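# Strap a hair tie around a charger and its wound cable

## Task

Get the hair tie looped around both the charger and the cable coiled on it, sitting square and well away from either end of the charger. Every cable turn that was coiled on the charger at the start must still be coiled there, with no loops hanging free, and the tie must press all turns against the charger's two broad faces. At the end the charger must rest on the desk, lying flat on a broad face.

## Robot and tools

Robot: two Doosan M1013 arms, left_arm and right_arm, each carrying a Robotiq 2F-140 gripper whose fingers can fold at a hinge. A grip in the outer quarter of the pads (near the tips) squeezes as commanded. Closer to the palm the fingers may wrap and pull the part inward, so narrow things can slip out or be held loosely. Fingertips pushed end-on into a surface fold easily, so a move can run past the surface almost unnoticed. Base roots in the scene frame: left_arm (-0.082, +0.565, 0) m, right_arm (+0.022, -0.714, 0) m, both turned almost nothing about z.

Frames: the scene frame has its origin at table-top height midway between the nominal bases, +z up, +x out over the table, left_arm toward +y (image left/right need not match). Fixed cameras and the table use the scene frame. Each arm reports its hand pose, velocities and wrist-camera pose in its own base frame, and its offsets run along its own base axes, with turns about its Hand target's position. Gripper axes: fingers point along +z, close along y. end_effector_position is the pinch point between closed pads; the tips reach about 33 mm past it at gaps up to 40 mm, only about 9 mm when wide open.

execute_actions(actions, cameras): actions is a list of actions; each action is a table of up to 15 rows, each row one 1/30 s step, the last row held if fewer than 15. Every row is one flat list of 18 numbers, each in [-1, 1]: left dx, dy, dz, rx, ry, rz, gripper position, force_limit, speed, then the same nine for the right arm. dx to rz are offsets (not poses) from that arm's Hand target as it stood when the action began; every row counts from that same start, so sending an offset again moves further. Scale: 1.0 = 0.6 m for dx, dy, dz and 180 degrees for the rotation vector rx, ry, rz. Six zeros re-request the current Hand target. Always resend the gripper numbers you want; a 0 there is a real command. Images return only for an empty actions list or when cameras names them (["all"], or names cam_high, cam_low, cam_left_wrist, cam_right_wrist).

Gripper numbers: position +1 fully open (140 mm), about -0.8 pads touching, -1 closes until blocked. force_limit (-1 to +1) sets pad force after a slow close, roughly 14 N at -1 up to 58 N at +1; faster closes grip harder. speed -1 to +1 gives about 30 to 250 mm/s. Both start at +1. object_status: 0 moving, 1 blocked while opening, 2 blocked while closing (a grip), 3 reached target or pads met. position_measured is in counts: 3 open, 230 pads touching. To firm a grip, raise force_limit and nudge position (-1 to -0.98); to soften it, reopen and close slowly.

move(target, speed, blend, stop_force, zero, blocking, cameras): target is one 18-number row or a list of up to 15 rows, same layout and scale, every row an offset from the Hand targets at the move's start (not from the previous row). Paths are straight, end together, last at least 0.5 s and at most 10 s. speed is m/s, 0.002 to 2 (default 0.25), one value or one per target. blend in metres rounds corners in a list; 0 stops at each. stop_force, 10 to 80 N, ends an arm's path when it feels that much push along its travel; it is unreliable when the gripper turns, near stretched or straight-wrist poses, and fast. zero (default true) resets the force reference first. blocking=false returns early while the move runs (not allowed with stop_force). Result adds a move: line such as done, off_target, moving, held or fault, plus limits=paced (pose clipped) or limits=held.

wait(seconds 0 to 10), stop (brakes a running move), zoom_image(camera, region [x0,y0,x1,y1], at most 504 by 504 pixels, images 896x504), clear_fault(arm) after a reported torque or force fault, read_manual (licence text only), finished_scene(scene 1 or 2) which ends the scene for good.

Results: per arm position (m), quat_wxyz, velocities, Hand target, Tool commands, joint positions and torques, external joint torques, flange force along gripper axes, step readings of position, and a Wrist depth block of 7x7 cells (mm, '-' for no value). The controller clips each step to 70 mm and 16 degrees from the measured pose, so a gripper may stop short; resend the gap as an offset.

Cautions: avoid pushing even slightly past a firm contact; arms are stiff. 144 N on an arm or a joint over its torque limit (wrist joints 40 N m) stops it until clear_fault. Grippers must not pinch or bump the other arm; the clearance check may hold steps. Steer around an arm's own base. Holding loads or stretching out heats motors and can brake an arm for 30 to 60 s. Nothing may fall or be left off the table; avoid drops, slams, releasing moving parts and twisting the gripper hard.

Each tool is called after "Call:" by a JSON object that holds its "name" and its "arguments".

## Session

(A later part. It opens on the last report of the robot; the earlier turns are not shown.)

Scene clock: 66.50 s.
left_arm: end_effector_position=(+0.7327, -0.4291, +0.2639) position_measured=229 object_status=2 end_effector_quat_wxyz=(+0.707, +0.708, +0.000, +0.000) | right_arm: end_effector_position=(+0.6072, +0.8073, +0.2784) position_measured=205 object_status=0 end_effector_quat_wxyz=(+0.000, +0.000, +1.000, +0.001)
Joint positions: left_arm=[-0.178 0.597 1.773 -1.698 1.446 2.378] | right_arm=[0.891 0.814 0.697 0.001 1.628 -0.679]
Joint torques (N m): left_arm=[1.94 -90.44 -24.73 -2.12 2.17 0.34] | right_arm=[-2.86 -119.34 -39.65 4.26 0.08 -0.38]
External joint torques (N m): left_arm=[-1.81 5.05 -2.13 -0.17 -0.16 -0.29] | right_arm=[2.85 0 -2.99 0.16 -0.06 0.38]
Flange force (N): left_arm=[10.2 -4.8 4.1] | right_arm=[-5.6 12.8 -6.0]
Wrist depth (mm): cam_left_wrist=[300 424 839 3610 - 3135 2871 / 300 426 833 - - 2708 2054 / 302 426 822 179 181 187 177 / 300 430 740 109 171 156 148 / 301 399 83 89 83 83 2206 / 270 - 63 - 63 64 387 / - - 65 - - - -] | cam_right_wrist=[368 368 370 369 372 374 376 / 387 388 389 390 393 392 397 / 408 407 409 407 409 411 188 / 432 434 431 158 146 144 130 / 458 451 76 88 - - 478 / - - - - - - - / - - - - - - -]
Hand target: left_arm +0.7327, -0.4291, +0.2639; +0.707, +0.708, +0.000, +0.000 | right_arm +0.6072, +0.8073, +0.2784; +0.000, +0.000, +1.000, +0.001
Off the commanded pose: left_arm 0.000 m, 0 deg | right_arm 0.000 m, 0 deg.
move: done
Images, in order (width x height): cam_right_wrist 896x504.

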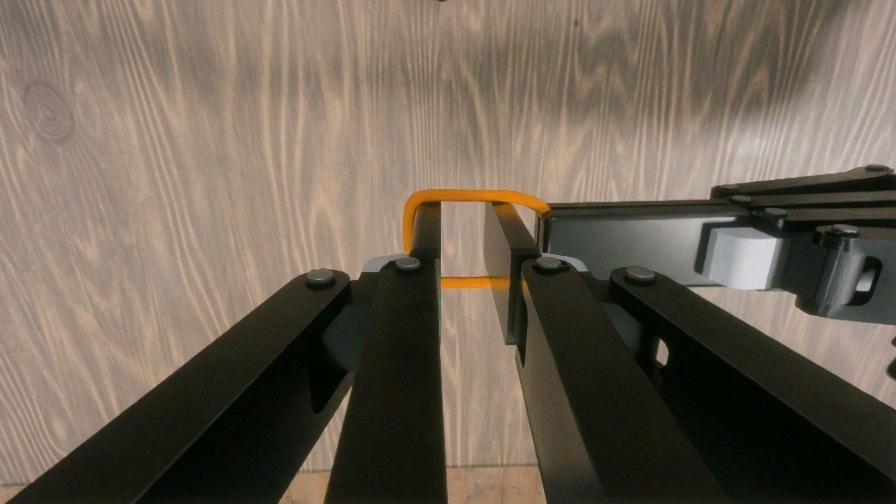

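Call:
{"name": "move", "arguments": {"target": [0,0,0,0,0,0,-0.6,0.3,-1, 0,0,0,0,0,0,-0.6,1,-1]}}

Call:
{"name": "move", "arguments": {"target": [0,0.25,0,0,0,0,-0.6,0.3,-1, 0,0,0,0,0,0,-0.6,1,-1], "speed": 0.1}}

Call:
{"name": "move", "arguments": {"target": [0,0,0,0,0,0,-0.6,0.3,-1, 0,0,0,0,0,0,-0.45,1,-1], "cameras": ["cam_right_wrist","cam_left_wrist","cam_low"]}}

Call:
{"name": "zoom_image", "arguments": {"camera": "cam_low", "region": [440, 100, 620, 240]}}

Scene clock: 67.60 s.
left_arm: end_effector_position=(+0.7327, -0.4291, +0.2639) position_measured=205 object_status=0 end_effector_quat_wxyz=(+0.707, +0.708, +0.000, +0.000) | right_arm: end_effector_position=(+0.6072, +0.8073, +0.2784) position_measured=205 object_status=3 end_effector_quat_wxyz=(+0.000, +0.000, +1.000, +0.001)
Joint positions: left_arm=[-0.178 0.597 1.773 -1.698 1.446 2.378] | right_arm=[0.891 0.814 0.697 0.001 1.628 -0.679]
Joint torques (N m): left_arm=[1.03 -90.65 -24.82 -2.23 2.22 0.33] | right_arm=[-1.75 -119.18 -40.11 4.62 -0.32 -0.42]
External joint torques (N m): left_arm=[-0.94 5.18 -2.04 -0.05 -0.2 -0.28] | right_arm=[1.87 -0.6 -2.67 -0.19 0.34 0.42]
Flange force (N): left_arm=[10.3 -5.0 2.9] | right_arm=[-5.0 10.4 -6.0]
Wrist depth (mm): cam_left_wrist=[300 424 830 3095 3177 - - / 300 429 830 - 3782 4964 - / 300 426 836 178 186 186 177 / 301 426 733 119 167 155 147 / 301 375 83 73 89 81 2186 / 270 - 66 - - 77 - / - - 69 - - 70 -] | cam_right_wrist=[368 370 368 370 372 374 375 / 386 387 390 390 394 395 397 / 407 410 412 407 410 407 189 / 431 430 429 128 137 138 128 / 457 447 76 88 - 146 478 / - - - - - - - / - - - - - - -]
Hand target: left_arm +0.7327, -0.4291, +0.2639; +0.707, +0.708, +0.000, +0.000 | right_arm +0.6072, +0.8073, +0.2784; +0.000, +0.000, +1.000, +0.001
Off the commanded pose: left_arm 0.000 m, 0 deg | right_arm 0.000 m, 0 deg.
move: done

Scene clock: 69.40 s.
left_arm: end_effector_position=(+0.7327, -0.2791, +0.2639) position_measured=205 object_status=3 end_effector_quat_wxyz=(+0.707, +0.708, +0.000, +0.000) | right_arm: end_effector_position=(+0.6072, +0.8073, +0.2784) position_measured=205 object_status=3 end_effector_quat_wxyz=(+0.000, +0.000, +1.000, +0.001)
Joint positions: left_arm=[0.026 0.592 1.783 -1.551 1.588 2.375] | right_arm=[0.891 0.814 0.697 0.001 1.628 -0.679]
Joint torques (N m): left_arm=[1.42 -89.17 -24.01 -1.63 2.18 0.28] | right_arm=[-2.02 -119.61 -40.05 4.65 -0.32 -0.35]
External joint torques (N m): left_arm=[-1.29 4.91 -2.12 -0.24 -0.17 -0.23] | right_arm=[2.06 -0.27 -2.83 -0.21 0.33 0.35]
Flange force (N): left_arm=[10.5 -4.8 1.4] | right_arm=[-5.9 11.8 -6.4]
Wrist depth (mm): cam_left_wrist=[300 424 825 3782 4496 3453 - / 299 424 827 2336 3310 328 302 / 301 423 830 325 306 304 302 / 300 425 726 118 109 - 322 / 303 377 83 74 89 83 338 / 277 - 66 - - 77 316 / - - 69 - - 70 -] | cam_right_wrist=[368 368 369 370 372 373 375 / 385 387 388 390 392 395 396 / 409 408 410 407 415 418 417 / 433 434 430 127 434 440 444 / 459 448 76 88 - 458 471 / - - - - - - - / - - - - - - -]
Hand target: left_arm +0.7327, -0.2791, +0.2639; +0.707, +0.708, +0.000, +0.000 | right_arm +0.6072, +0.8073, +0.2784; +0.000, +0.000, +1.000, +0.001
Off the commanded pose: left_arm 0.000 m, 0 deg | right_arm 0.000 m, 0 deg.
move: done

Scene clock: 70.07 s.
left_arm: end_effector_position=(+0.7327, -0.2791, +0.2639) position_measured=205 object_status=3 end_effector_quat_wxyz=(+0.707, +0.708, +0.000, +0.000) | right_arm: end_effector_position=(+0.6072, +0.8073, +0.2784) position_measured=186 object_status=0 end_effector_quat_wxyz=(+0.000, +0.000, +1.000, +0.001)
Joint positions: left_arm=[0.026 0.592 1.783 -1.551 1.588 2.375] | right_arm=[0.891 0.814 0.697 0.001 1.628 -0.679]
Joint torques (N m): left_arm=[1.05 -89.22 -24.24 -1.7 2.17 0.36] | right_arm=[-1.97 -119.04 -40.08 4.61 -0.33 -0.45]
External joint torques (N m): left_arm=[-1.09 4.99 -1.89 -0.17 -0.16 -0.31] | right_arm=[2 -0.54 -2.63 -0.19 0.34 0.45]
Flange force (N): left_arm=[10.1 -4.8 1.1] | right_arm=[-4.9 10.6 -6.0]
Wrist depth (mm): cam_left_wrist=[300 426 813 2942 3557 3782 - / 297 426 825 3264 3220 364 302 / 300 429 842 319 308 304 301 / 302 423 738 109 117 3356 324 / 302 353 83 74 89 83 337 / 276 - 66 - - 77 319 / - - 68 - - 70 -] | cam_right_wrist=[367 368 370 371 372 373 378 / 386 388 389 392 393 393 397 / 409 409 413 405 414 418 419 / 433 430 431 428 129 443 445 / 457 82 74 465 - - 473 / - - - 501 - - - / - - - - - - -]
Hand target: left_arm +0.7327, -0.2791, +0.2639; +0.707, +0.708, +0.000, +0.000 | right_arm +0.6072, +0.8073, +0.2784; +0.000, +0.000, +1.000, +0.001
Off the commanded pose: left_arm 0.000 m, 0 deg | right_arm 0.000 m, 0 deg.
move: done
Images, in order (width x height): cam_low 896x504, cam_left_wrist 896x504, cam_right_wrist 896x504.

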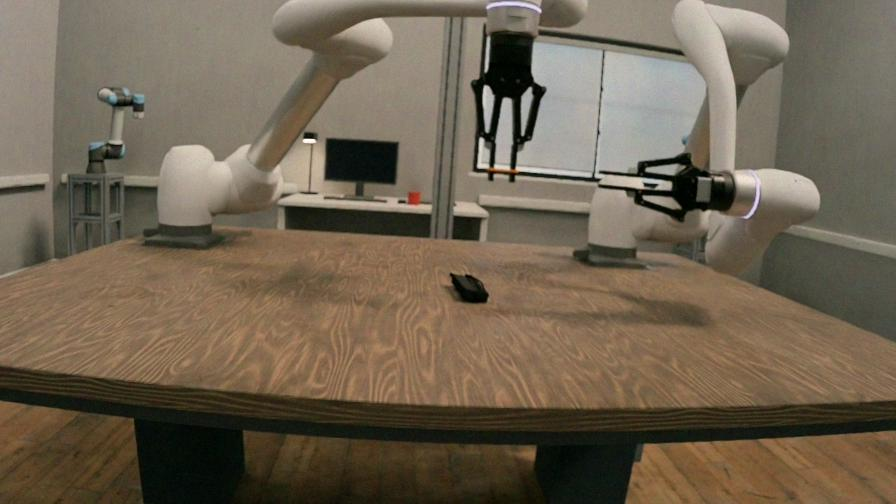

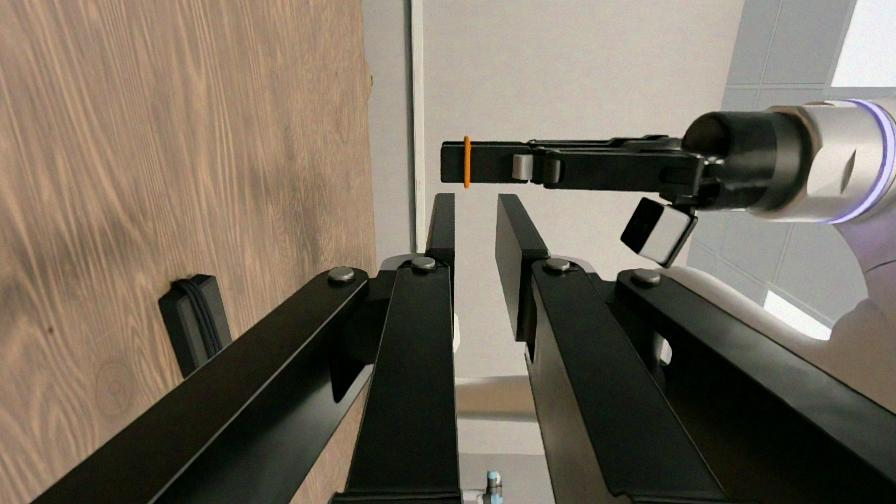

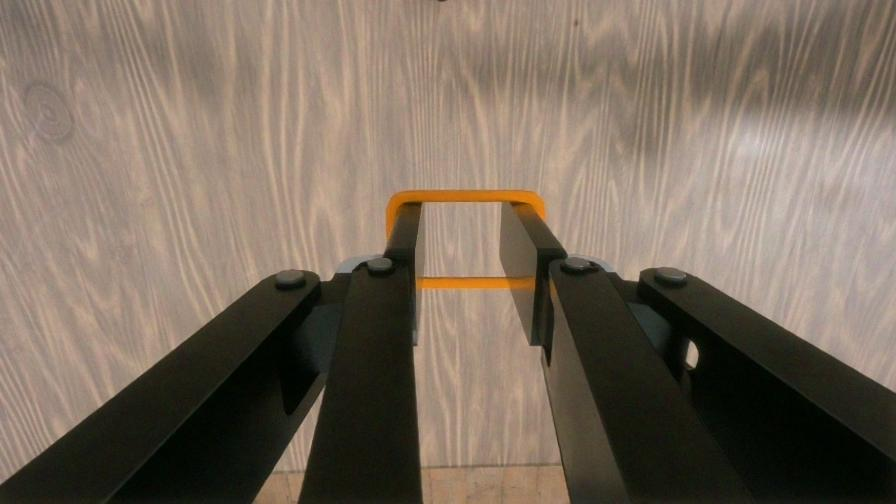

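Scaled by 2.800 from the camera's 896x504 image, which has a finer 1280x720 frame.

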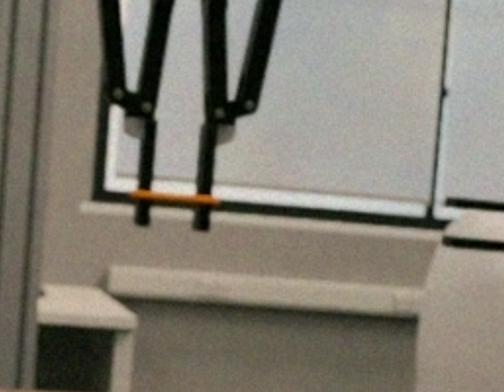

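Call:
{"name": "move", "arguments": {"target": [[-0.25,0.1,0.2,0.385,-0.385,-0.385,0.05,0.3,0, 0,-0.4,0.15,0,0,0,-0.45,1,-1],[-0.366,-0.368,-0.1,0,0.707,0.707,0.05,0.3,0, 0,-0.5,0.15,0,0,0,-0.45,1,-1]], "cameras": ["all"]}}

Scene clock: 79.00 s.
left_arm: end_effector_position=(+0.5131, -0.4999, +0.2039) position_measured=123 object_status=3 end_effector_quat_wxyz=(+0.000, +0.000, +1.000, -0.001) | right_arm: end_effector_position=(+0.6072, +0.5073, +0.3684) position_measured=186 object_status=3 end_effector_quat_wxyz=(+0.000, +0.000, +1.000, +0.001)
Joint positions: left_arm=[-0.82 0.32 1.626 -0.001 1.195 3.893] | right_arm=[0.652 0.383 1.236 0.001 1.522 -0.919]
Joint torques (N m): left_arm=[1.2 -76.26 -36.76 4.37 0.33 0.35] | right_arm=[-1.8 -82.34 -40.16 4.63 -0.38 -0.36]
External joint torques (N m): left_arm=[-0.91 4.02 -2.52 -0.35 -0.3 -0.35] | right_arm=[1.83 0.15 -2.58 -0.2 0.4 0.36]
Flange force (N): left_arm=[-6.7 -8.9 0.1] | right_arm=[-3.5 6.6 -5.0]
Wrist depth (mm): cam_left_wrist=[308 306 305 304 302 304 302 / 327 324 323 312 320 318 316 / 345 343 342 321 338 340 338 / 367 360 119 355 156 353 357 / 382 88 120 384 375 83 85 / - - 408 417 407 - 68 / - - - 445 445 - 68] | cam_right_wrist=[447 450 451 452 455 456 460 / 475 474 475 476 480 483 481 / 502 502 504 499 504 510 514 / 528 530 528 528 526 536 545 / 555 82 74 569 - - 578 / - - - 605 - - - / - - - 1687 - - -]
Hand target: left_arm +0.5131, -0.4999, +0.2039; +0.000, +0.000, +1.000, -0.001 | right_arm +0.6072, +0.5073, +0.3684; +0.000, +0.000, +1.000, +0.001
Off the commanded pose: left_arm 0.000 m, 0 deg | right_arm 0.000 m, 0 deg.
move: done

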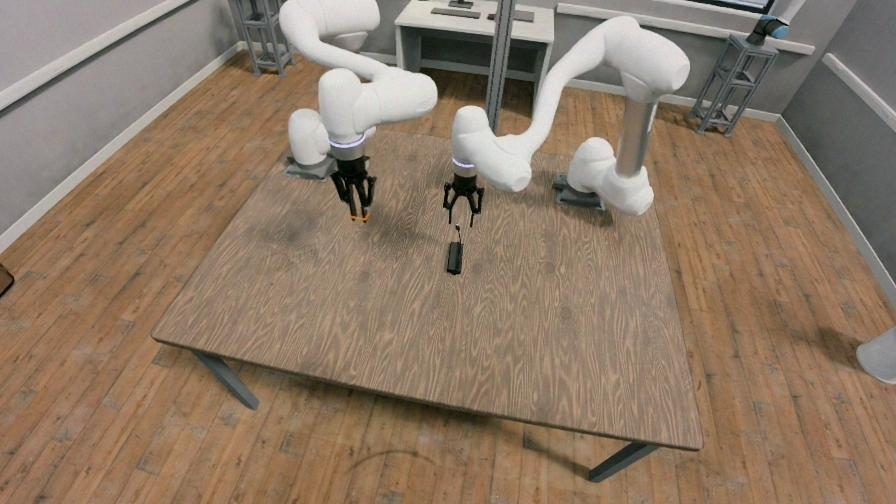

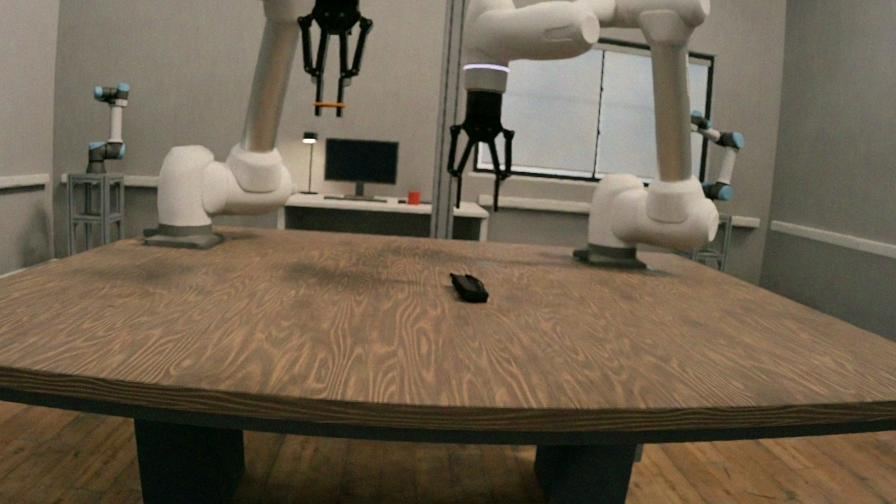

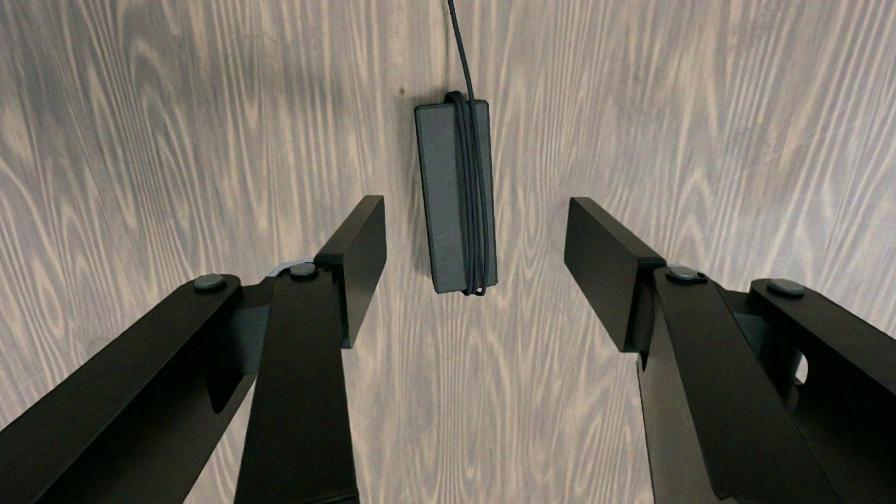

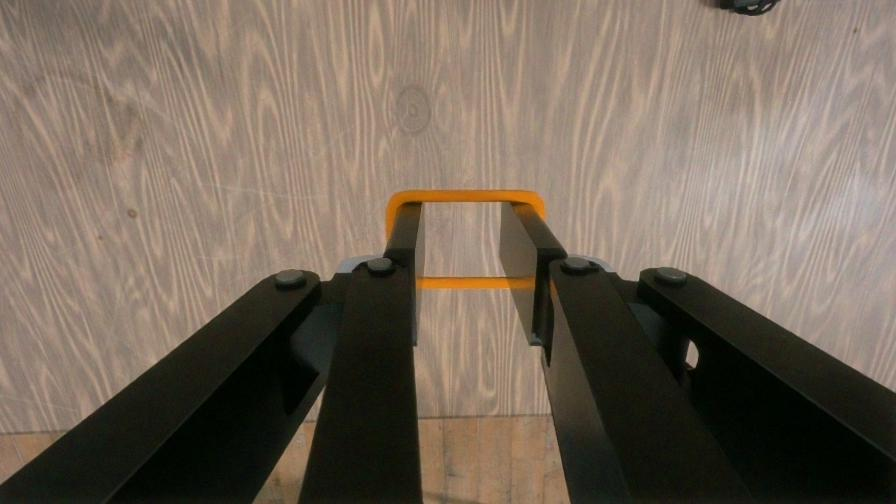

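Call:
{"name": "move", "arguments": {"target": [-0.01,-0.01,-0.17,0,0,0.025,0.05,0.3,0, 0,0,0,0,0,0,-0.45,1,-1], "cameras": ["cam_left_wrist"]}}

Scene clock: 80.07 s.
left_arm: end_effector_position=(+0.5070, -0.5060, +0.1020) position_measured=123 object_status=3 end_effector_quat_wxyz=(+0.000, -0.039, +0.999, -0.001) | right_arm: end_effector_position=(+0.6072, +0.5073, +0.3684) position_measured=186 object_status=3 end_effector_quat_wxyz=(+0.000, +0.000, +1.000, +0.001)
Joint positions: left_arm=[-0.832 0.393 1.725 -0.001 1.022 3.803] | right_arm=[0.652 0.383 1.236 0.001 1.522 -0.919]
Joint torques (N m): left_arm=[1.17 -80.61 -33.77 3.99 0.32 0.3] | right_arm=[-2.01 -82.66 -40.32 4.58 -0.32 -0.35]
External joint torques (N m): left_arm=[-1.45 4.97 -2.15 -0.34 -0.29 -0.29] | right_arm=[1.99 0.73 -2.32 -0.17 0.34 0.35]
Flange force (N): left_arm=[-5.4 -10.0 3.0] | right_arm=[-3.6 6.9 -4.4]
Wrist depth (mm): cam_left_wrist=[214 214 212 211 212 210 209 / 226 227 225 219 222 222 222 / 240 239 236 209 236 235 233 / 256 251 120 245 156 247 248 / 269 89 120 240 262 83 85 / - - 285 287 286 - 68 / - - - 311 310 - 68] | cam_right_wrist=[448 451 451 455 458 456 458 / 474 475 475 477 481 479 481 / 499 500 500 498 506 510 513 / 530 530 524 523 129 537 546 / 552 82 74 569 - - 578 / - - - 608 - - - / - - - 1747 - - -]
Hand target: left_arm +0.5071, -0.5059, +0.1019; +0.000, -0.039, +0.999, -0.001 | right_arm +0.6072, +0.5073, +0.3684; +0.000, +0.000, +1.000, +0.001
Off the commanded pose: left_arm 0.000 m, 0 deg | right_arm 0.000 m, 0 deg.
move: done
Images, in order (width x height): cam_left_wrist 896x504.

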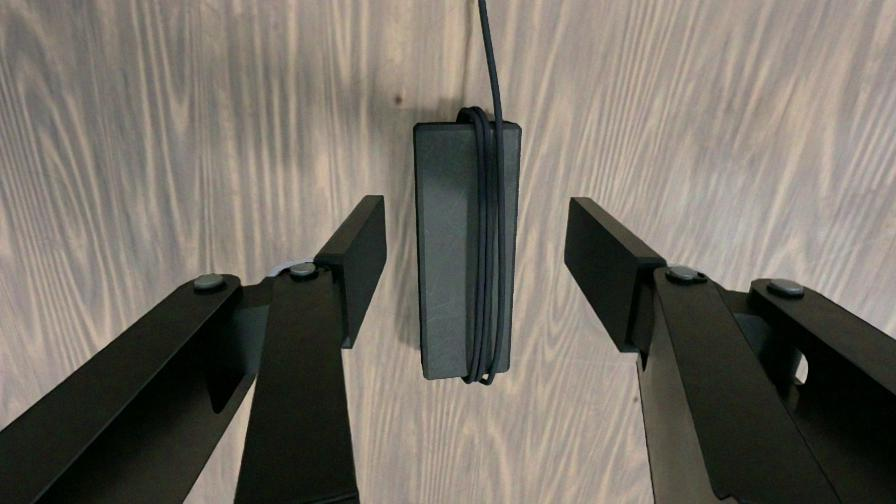

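Call:
{"name": "move", "arguments": {"target": [[-0.0267,-0.003,-0.04,0,0,0,0.05,0.3,0, 0,0,0,0,0,0,-0.45,1,-1],[-0.0267,-0.003,-0.1,0,0,0,0.05,0.3,0, 0,0,0,0,0,0,-0.45,1,-1]], "speed": 0.08}}

Call:
{"name": "move", "arguments": {"target": [0,0,0,0,0,0,-1,0,-1, 0,0,0,0,0,0,-0.45,1,-1], "cameras": ["cam_left_wrist","cam_low"]}}

Call:
{"name": "wait", "arguments": {"seconds": 1}}

Scene clock: 81.73 s.
left_arm: end_effector_position=(+0.4910, -0.5076, +0.0419) position_measured=123 object_status=3 end_effector_quat_wxyz=(+0.000, -0.039, +0.999, -0.001) | right_arm: end_effector_position=(+0.6072, +0.5073, +0.3684) position_measured=186 object_status=3 end_effector_quat_wxyz=(+0.000, +0.000, +1.000, +0.001)
Joint positions: left_arm=[-0.851 0.435 1.79 -0.001 0.915 3.784] | right_arm=[0.652 0.383 1.236 0.001 1.522 -0.919]
Joint torques (N m): left_arm=[1.29 -82.56 -31.11 3.72 0.27 0.25] | right_arm=[-1.72 -82.04 -40.24 4.61 -0.38 -0.4]
External joint torques (N m): left_arm=[-1.27 5.06 -2.36 -0.31 -0.25 -0.25] | right_arm=[1.81 -0.46 -2.62 -0.18 0.41 0.4]
Flange force (N): left_arm=[-5.5 -10.0 4.0] | right_arm=[-2.8 6.0 -5.1]
Wrist depth (mm): cam_left_wrist=[159 158 158 158 156 156 155 / 167 169 166 166 165 164 163 / 178 177 176 162 172 174 174 / 189 187 129 158 156 183 184 / 197 89 106 169 168 83 85 / - - 211 182 211 - 68 / - - - 196 229 - 68] | cam_right_wrist=[450 450 451 455 453 456 459 / 475 473 474 477 481 484 486 / 500 500 505 499 508 511 510 / 525 529 526 524 129 538 546 / 555 82 74 569 - - 576 / - - - 610 - - - / - - - - - - -]
Hand target: left_arm +0.4911, -0.5077, +0.0419; +0.000, -0.039, +0.999, -0.001 | right_arm +0.6072, +0.5073, +0.3684; +0.000, +0.000, +1.000, +0.001
Off the commanded pose: left_arm 0.000 m, 0 deg | right_arm 0.000 m, 0 deg.
move: done

Scene clock: 82.90 s.
left_arm: end_effector_position=(+0.4911, -0.5077, +0.0420) position_measured=155 object_status=0 end_effector_quat_wxyz=(+0.000, -0.039, +0.999, -0.001) | right_arm: end_effector_position=(+0.6072, +0.5073, +0.3684) position_measured=186 object_status=3 end_effector_quat_wxyz=(+0.000, +0.000, +1.000, +0.001)
Joint positions: left_arm=[-0.851 0.435 1.79 -0.001 0.915 3.784] | right_arm=[0.652 0.383 1.236 0.001 1.522 -0.919]
Joint torques (N m): left_arm=[2.93 -76.25 -28.57 4.6 -0.17 0.22] | right_arm=[-1.64 -82.47 -40.25 4.62 -0.34 -0.33]
External joint torques (N m): left_arm=[-2.96 -0.88 -4.83 -1.2 0.19 -0.22] | right_arm=[1.68 0.24 -2.5 -0.2 0.36 0.33]
Flange force (N): left_arm=[-2.2 -9.7 -4.4] | right_arm=[-3.6 6.3 -4.8]
Wrist depth (mm): cam_left_wrist=[159 159 158 157 156 156 155 / 167 169 167 166 164 165 164 / 178 177 176 155 173 175 175 / 189 189 183 158 160 183 184 / 200 78 88 170 171 89 192 / - 72 63 182 207 - 70 / - - - 194 - - 70] | cam_right_wrist=[450 452 450 454 458 458 461 / 476 475 474 477 482 480 485 / 498 500 504 498 504 508 511 / 528 532 524 525 528 540 541 / 554 82 74 570 - - 577 / - - - 614 - - - / - - - 1723 - - -]
Hand target: left_arm +0.4911, -0.5077, +0.0419; +0.000, -0.039, +0.999, -0.001 | right_arm +0.6072, +0.5073, +0.3684; +0.000, +0.000, +1.000, +0.001
Off the commanded pose: left_arm 0.000 m, 0 deg | right_arm 0.000 m, 0 deg.
move: done
Images, in order (width x height): cam_low 896x504, cam_left_wrist 896x504.

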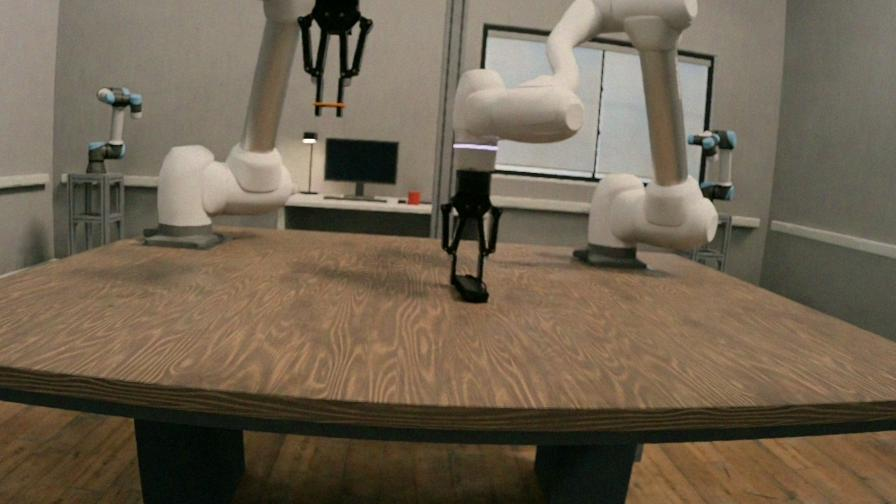

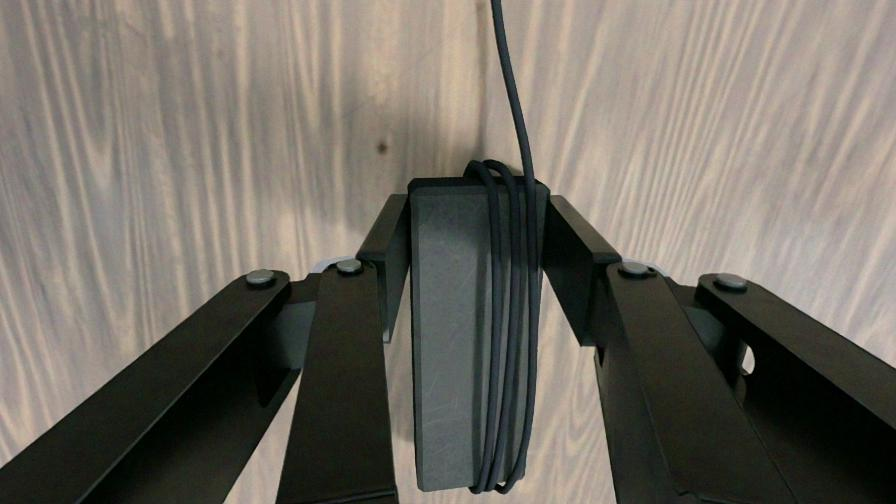

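Scene clock: 83.90 s.
left_arm: end_effector_position=(+0.4911, -0.5077, +0.0420) position_measured=155 object_status=2 end_effector_quat_wxyz=(+0.000, -0.039, +0.999, -0.001) | right_arm: end_effector_position=(+0.6072, +0.5073, +0.3684) position_measured=186 object_status=3 end_effector_quat_wxyz=(+0.000, +0.000, +1.000, +0.001)
Joint positions: left_arm=[-0.851 0.435 1.79 -0.001 0.915 3.784] | right_arm=[0.652 0.383 1.236 0.001 1.522 -0.919]
Joint torques (N m): left_arm=[3.23 -75.83 -28.63 4.5 -0.16 0.29] | right_arm=[-1.74 -82.17 -40.22 4.59 -0.34 -0.39]
External joint torques (N m): left_arm=[-3.26 -1.09 -4.7 -1.1 0.18 -0.29] | right_arm=[1.8 0.04 -2.47 -0.17 0.37 0.39]
Flange force (N): left_arm=[-1.4 -9.6 -4.5] | right_arm=[-3.2 6.2 -4.8]
Wrist depth (mm): cam_left_wrist=[159 159 158 157 157 156 156 / 168 169 167 166 164 164 165 / 178 177 177 155 173 174 174 / 189 188 183 158 159 183 184 / 200 78 89 170 173 89 192 / - 72 63 181 207 - 70 / - - - 194 - - 70] | cam_right_wrist=[448 451 453 453 455 459 462 / 473 476 475 477 481 482 488 / 498 500 503 499 508 510 512 / 526 530 525 521 129 538 544 / 555 82 74 568 - - 580 / - - - 613 - - - / - - - 1687 - - -]
Hand target: left_arm +0.4911, -0.5077, +0.0419; +0.000, -0.039, +0.999, -0.001 | right_arm +0.6072, +0.5073, +0.3684; +0.000, +0.000, +1.000, +0.001
Tool commands: left_gripper/position=-1.0 left_gripper/force_limit=+0.0 left_gripper/speed=-1.0 right_gripper/position=-0.45 right_gripper/force_limit=+1.0 right_gripper/speed=-1.0
Off the commanded pose: left_arm 0.000 m, 0 deg | right_arm 0.000 m, 0 deg.
wait: 1.00 s; at rest by 0.17 s

Call:
{"name": "move", "arguments": {"target": [[0,0,0.2,0,0,0,-1,0,-1, 0,0,0.1,0,0,0,-0.12,1,-1],[-0.152,-0.07,0.347,0.02,-0.4996,-0.02,-1,0,-1, 0,0,0.2,0,0,0,-0.12,1,-1]], "cameras": ["all"], "speed": 0.2}}

Call:
{"name": "zoom_image", "arguments": {"camera": "cam_low", "region": [250, 20, 550, 290]}}

Scene clock: 89.33 s.
left_arm: end_effector_position=(+0.3998, -0.5497, +0.2502) position_measured=155 object_status=2 end_effector_quat_wxyz=(+0.707, +0.001, +0.707, +0.000) | right_arm: end_effector_position=(+0.6072, +0.5073, +0.4884) position_measured=144 object_status=3 end_effector_quat_wxyz=(+0.000, +0.000, +1.000, +0.001)
Joint positions: left_arm=[-1.511 0.414 2.155 1.622 1.538 2.144] | right_arm=[0.652 0.396 1.001 0.001 1.743 -0.919]
Joint torques (N m): left_arm=[0.97 -74.27 -25.43 2.08 3.25 0.31] | right_arm=[-1.75 -83.04 -39.71 4.5 -0.38 -0.35]
External joint torques (N m): left_arm=[-1.09 5.62 -1.25 -0.69 -0.91 -0.31] | right_arm=[1.84 0.26 -2.38 -0.13 0.4 0.35]
Flange force (N): left_arm=[9.2 -8.2 -1.1] | right_arm=[-3.9 6.9 -6.3]
Wrist depth (mm): cam_left_wrist=[- 2803 1778 2037 2128 - 3177 / - - - - - - - / 3404 - 2979 153 147 3220 - / - - 99 156 144 2979 - / - - 88 166 - 89 73 / - 72 63 181 - - 70 / - - - 194 - - 70] | cam_right_wrist=[559 556 564 562 564 570 570 / 587 587 588 592 596 601 602 / 624 625 614 624 624 630 637 / 657 653 134 657 166 660 677 / 682 83 109 704 - 92 696 / - - - 1785 - - 73 / - - - 1940 - - -]
Hand target: left_arm +0.3999, -0.5497, +0.2501; +0.707, +0.001, +0.707, +0.000 | right_arm +0.6072, +0.5073, +0.4884; +0.000, +0.000, +1.000, +0.001
Off the commanded pose: left_arm 0.000 m, 0 deg | right_arm 0.000 m, 0 deg.
move: done

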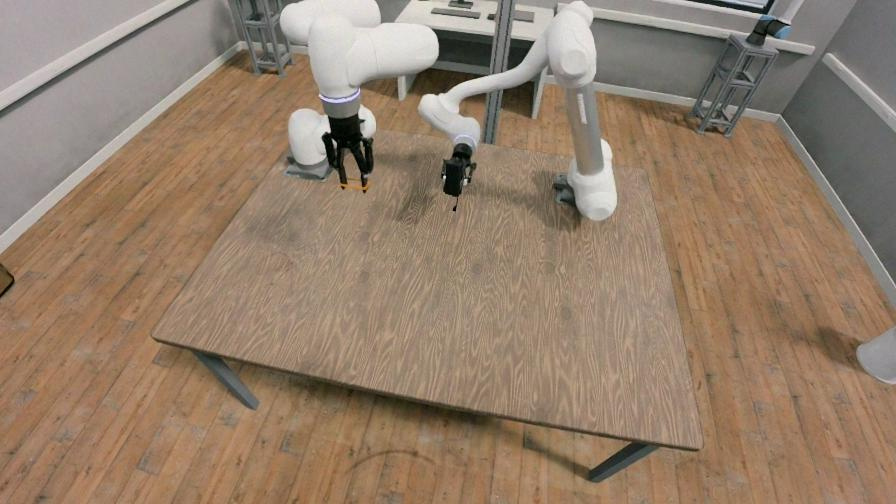

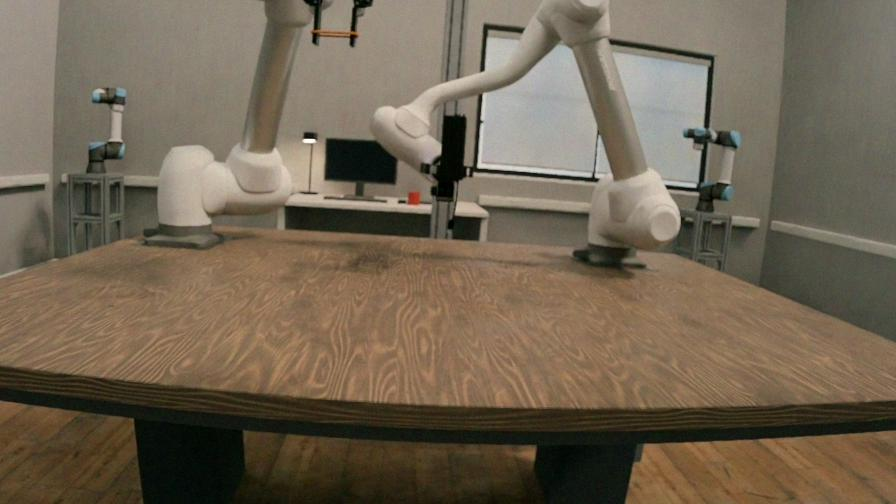

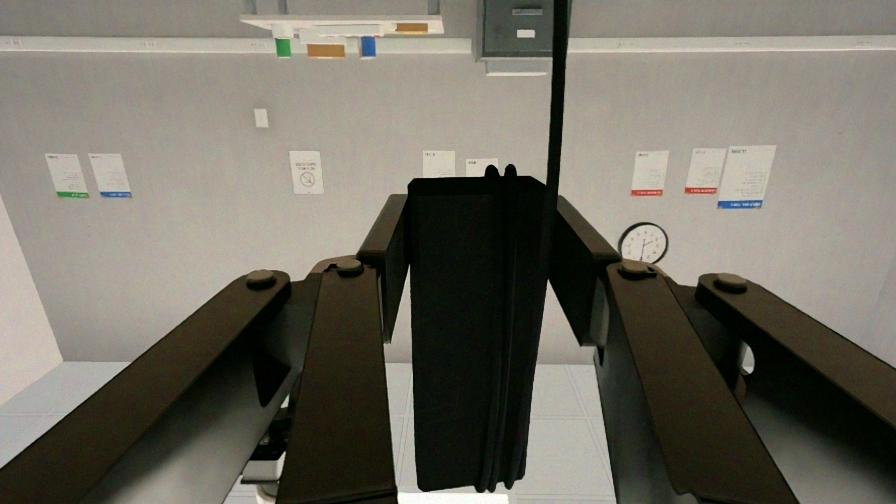

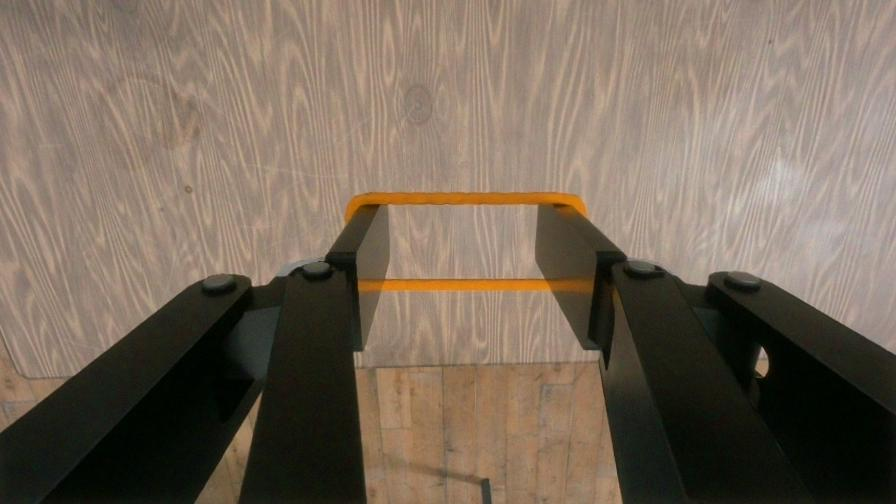

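Scaled by 1.680 from the camera's 896x504 image, which has a finer 1280x720 frame.

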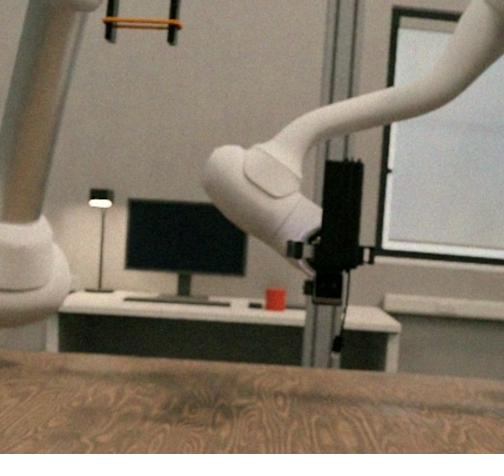

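Call:
{"name": "move", "arguments": {"target": [0,0,0,0,0,0,-1,0,-1, -0.487,0.373,-0.05,0,0,0,-0.12,1,-1], "cameras": ["all"], "speed": 0.15}}

Call:
{"name": "zoom_image", "arguments": {"camera": "cam_low", "region": [340, 0, 560, 220]}}

Scene clock: 92.57 s.
left_arm: end_effector_position=(+0.3999, -0.5497, +0.2501) position_measured=155 object_status=2 end_effector_quat_wxyz=(+0.707, +0.001, +0.707, +0.000) | right_arm: end_effector_position=(+0.3150, +0.7311, +0.4584) position_measured=144 object_status=3 end_effector_quat_wxyz=(+0.000, +0.000, +1.000, +0.001)
Joint positions: left_arm=[-1.511 0.414 2.155 1.622 1.538 2.144] | right_arm=[1.12 0.397 1.055 0 1.688 -0.45]
Joint torques (N m): left_arm=[1.3 -74.36 -25.39 2.16 3.27 0.31] | right_arm=[-1.17 -83.07 -39.88 4.64 -0.37 -0.34]
External joint torques (N m): left_arm=[-1.39 5.9 -1.28 -0.76 -0.94 -0.31] | right_arm=[1.24 -0.26 -2.62 -0.22 0.37 0.34]
Flange force (N): left_arm=[9.6 -8.6 -1.7] | right_arm=[-0.9 7.0 -6.2]
Wrist depth (mm): cam_left_wrist=[- 3404 1833 2508 2037 - 2590 / - - 3095 - - - - / - - 4863 153 150 2871 - / - 3264 102 156 143 3310 - / - - 89 166 144 89 70 / - 72 63 182 - - 70 / - - - 193 - - 70] | cam_right_wrist=[531 533 534 524 537 537 543 / 556 560 557 550 568 572 572 / 595 592 589 581 592 604 602 / 622 619 133 622 166 633 643 / 653 83 109 675 - 92 673 / - - - 720 - - 73 / - - - 770 - - -]
Hand target: left_arm +0.3999, -0.5497, +0.2501; +0.707, +0.001, +0.707, +0.000 | right_arm +0.3150, +0.7311, +0.4584; +0.000, +0.000, +1.000, +0.001
Off the commanded pose: left_arm 0.000 m, 0 deg | right_arm 0.000 m, 0 deg.
move: done

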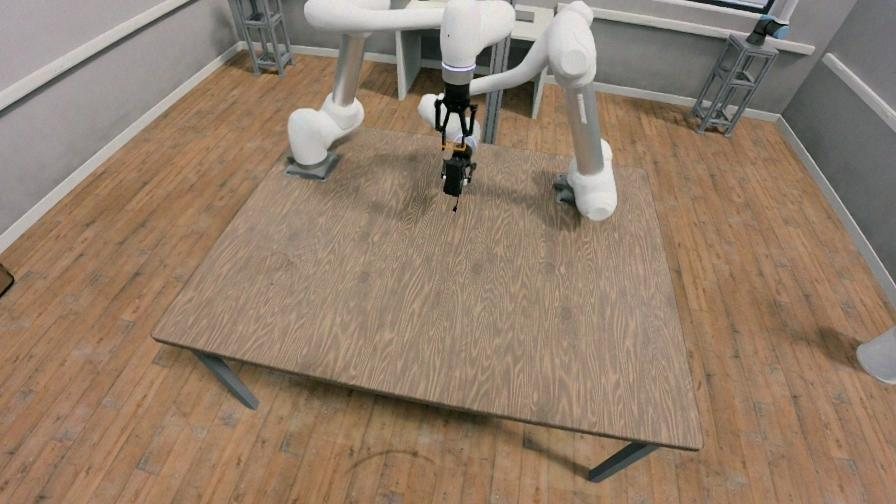

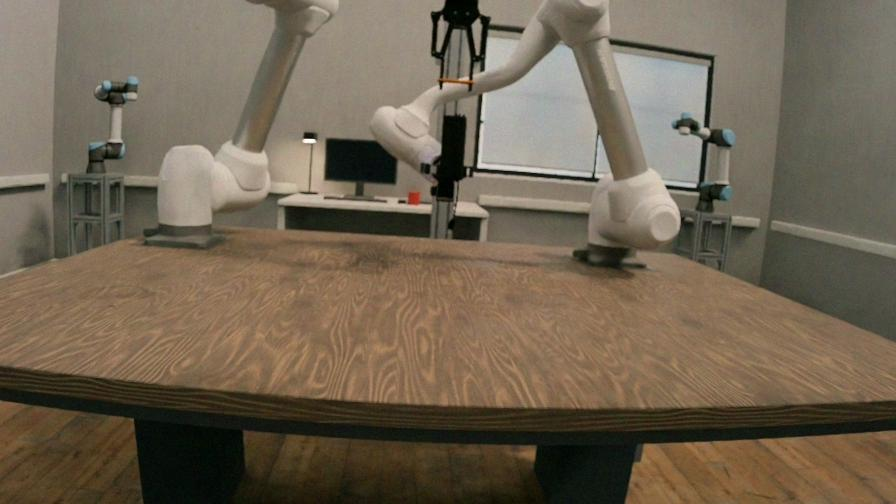

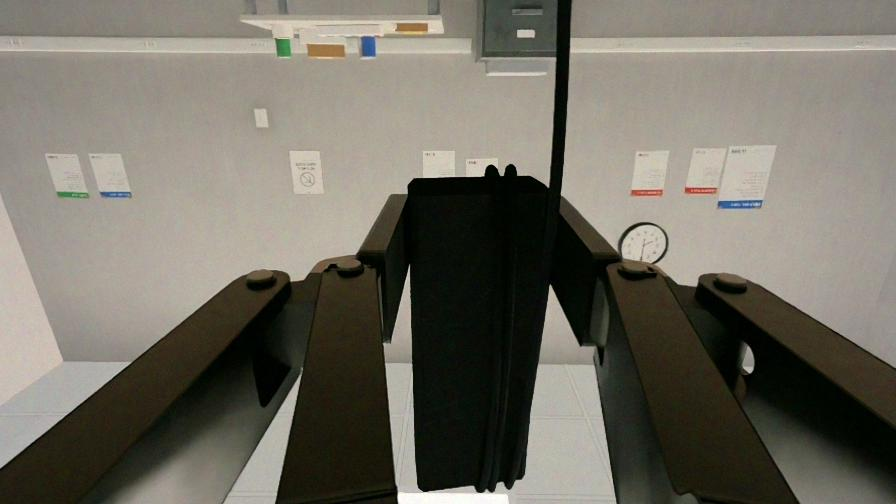

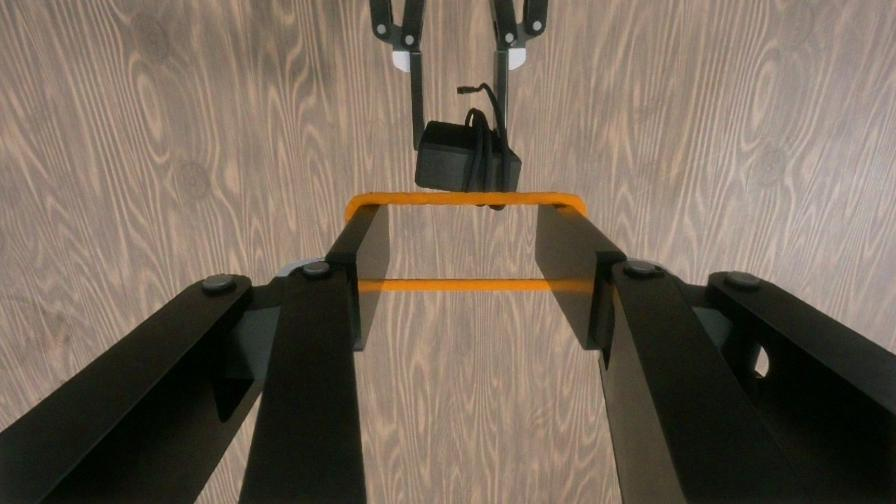

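Scaled by 2.291 from the camera's 896x504 image, which has a finer 1280x720 frame.

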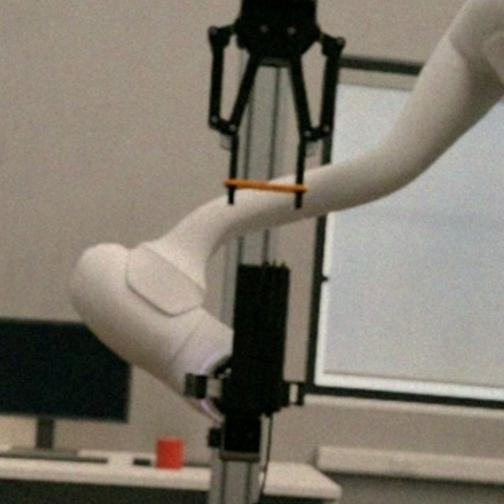

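Call:
{"name": "move", "arguments": {"target": [0,0,0,0,0,0,-1,0,-1, -0.0217,0.01,-0.09,0,0,0,-0.06,1,-1], "cameras": ["cam_right_wrist","cam_low"], "speed": 0.08}}

Call:
{"name": "zoom_image", "arguments": {"camera": "cam_right_wrist", "region": [320, 90, 620, 310]}}

Call:
{"name": "zoom_image", "arguments": {"camera": "cam_low", "region": [390, 50, 530, 220]}}

Scene clock: 94.43 s.
left_arm: end_effector_position=(+0.3999, -0.5497, +0.2501) position_measured=155 object_status=2 end_effector_quat_wxyz=(+0.707, +0.001, +0.707, +0.000) | right_arm: end_effector_position=(+0.3020, +0.7371, +0.4044) position_measured=137 object_status=3 end_effector_quat_wxyz=(+0.000, +0.000, +1.000, +0.001)
Joint positions: left_arm=[-1.511 0.414 2.155 1.622 1.538 2.144] | right_arm=[1.138 0.391 1.16 0 1.589 -0.432]
Joint torques (N m): left_arm=[0.85 -73.78 -25.32 2.11 3.19 0.27] | right_arm=[-2.02 -82.96 -40.05 4.64 -0.4 -0.37]
External joint torques (N m): left_arm=[-0.76 5.23 -1.31 -0.73 -0.85 -0.27] | right_arm=[1.96 -0.08 -2.75 -0.2 0.4 0.37]
Flange force (N): left_arm=[8.4 -7.9 -0.7] | right_arm=[0.0 7.8 -5.8]
Wrist depth (mm): cam_left_wrist=[2590 2619 2072 1833 2054 - 3356 / - - - - - - 2619 / 3356 - - 153 148 2906 - / - - 117 156 143 3264 - / - - 89 167 144 89 71 / - 72 63 180 - - 70 / - - - 192 - - 70] | cam_right_wrist=[482 483 484 481 486 490 492 / 509 507 513 504 518 516 520 / 533 537 531 199 541 549 551 / 565 562 118 166 150 568 585 / 599 82 118 611 610 88 607 / - - 650 653 - - - / - - 702 702 - - -]
Hand target: left_arm +0.3999, -0.5497, +0.2501; +0.707, +0.001, +0.707, +0.000 | right_arm +0.3020, +0.7371, +0.4044; +0.000, +0.000, +1.000, +0.001
Off the commanded pose: left_arm 0.000 m, 0 deg | right_arm 0.000 m, 0 deg.
move: done
Images, in order (width x height): cam_low 896x504, cam_right_wrist 896x504.

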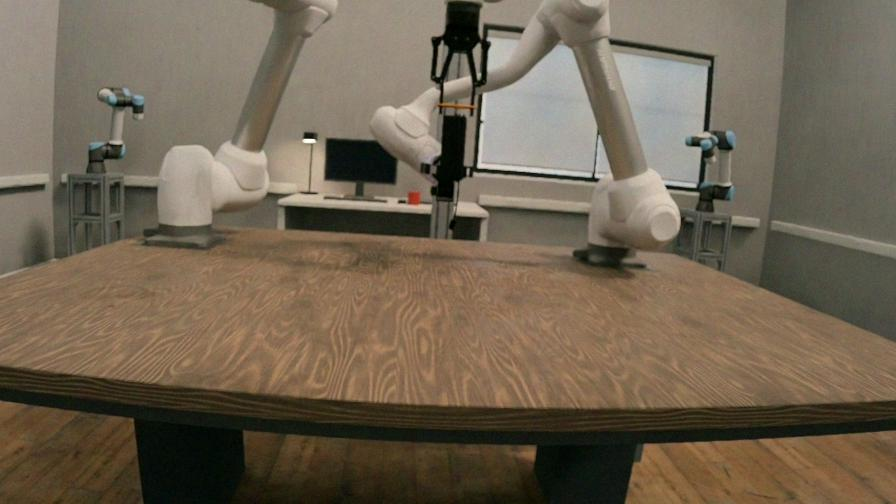

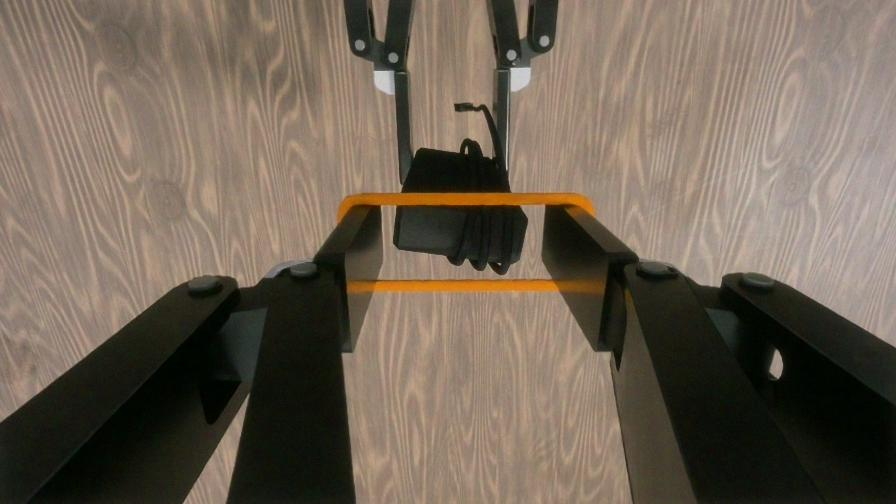

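Scaled by 1.680 from the camera's 896x504 image, which has a finer 1280x720 frame.

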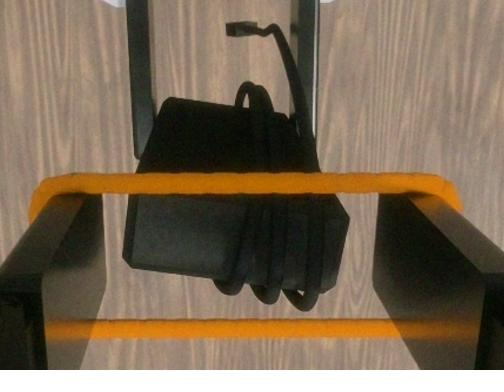

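Scaled by 2.965 from the camera's 896x504 image, which has a finer 1280x720 frame.

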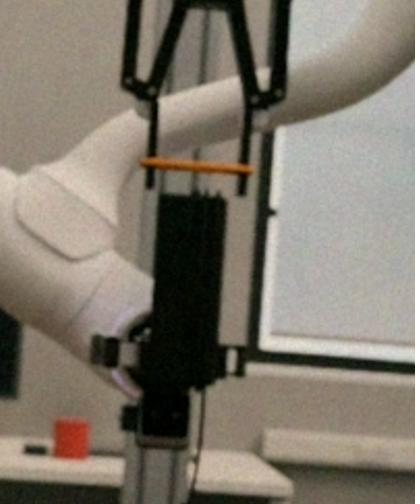

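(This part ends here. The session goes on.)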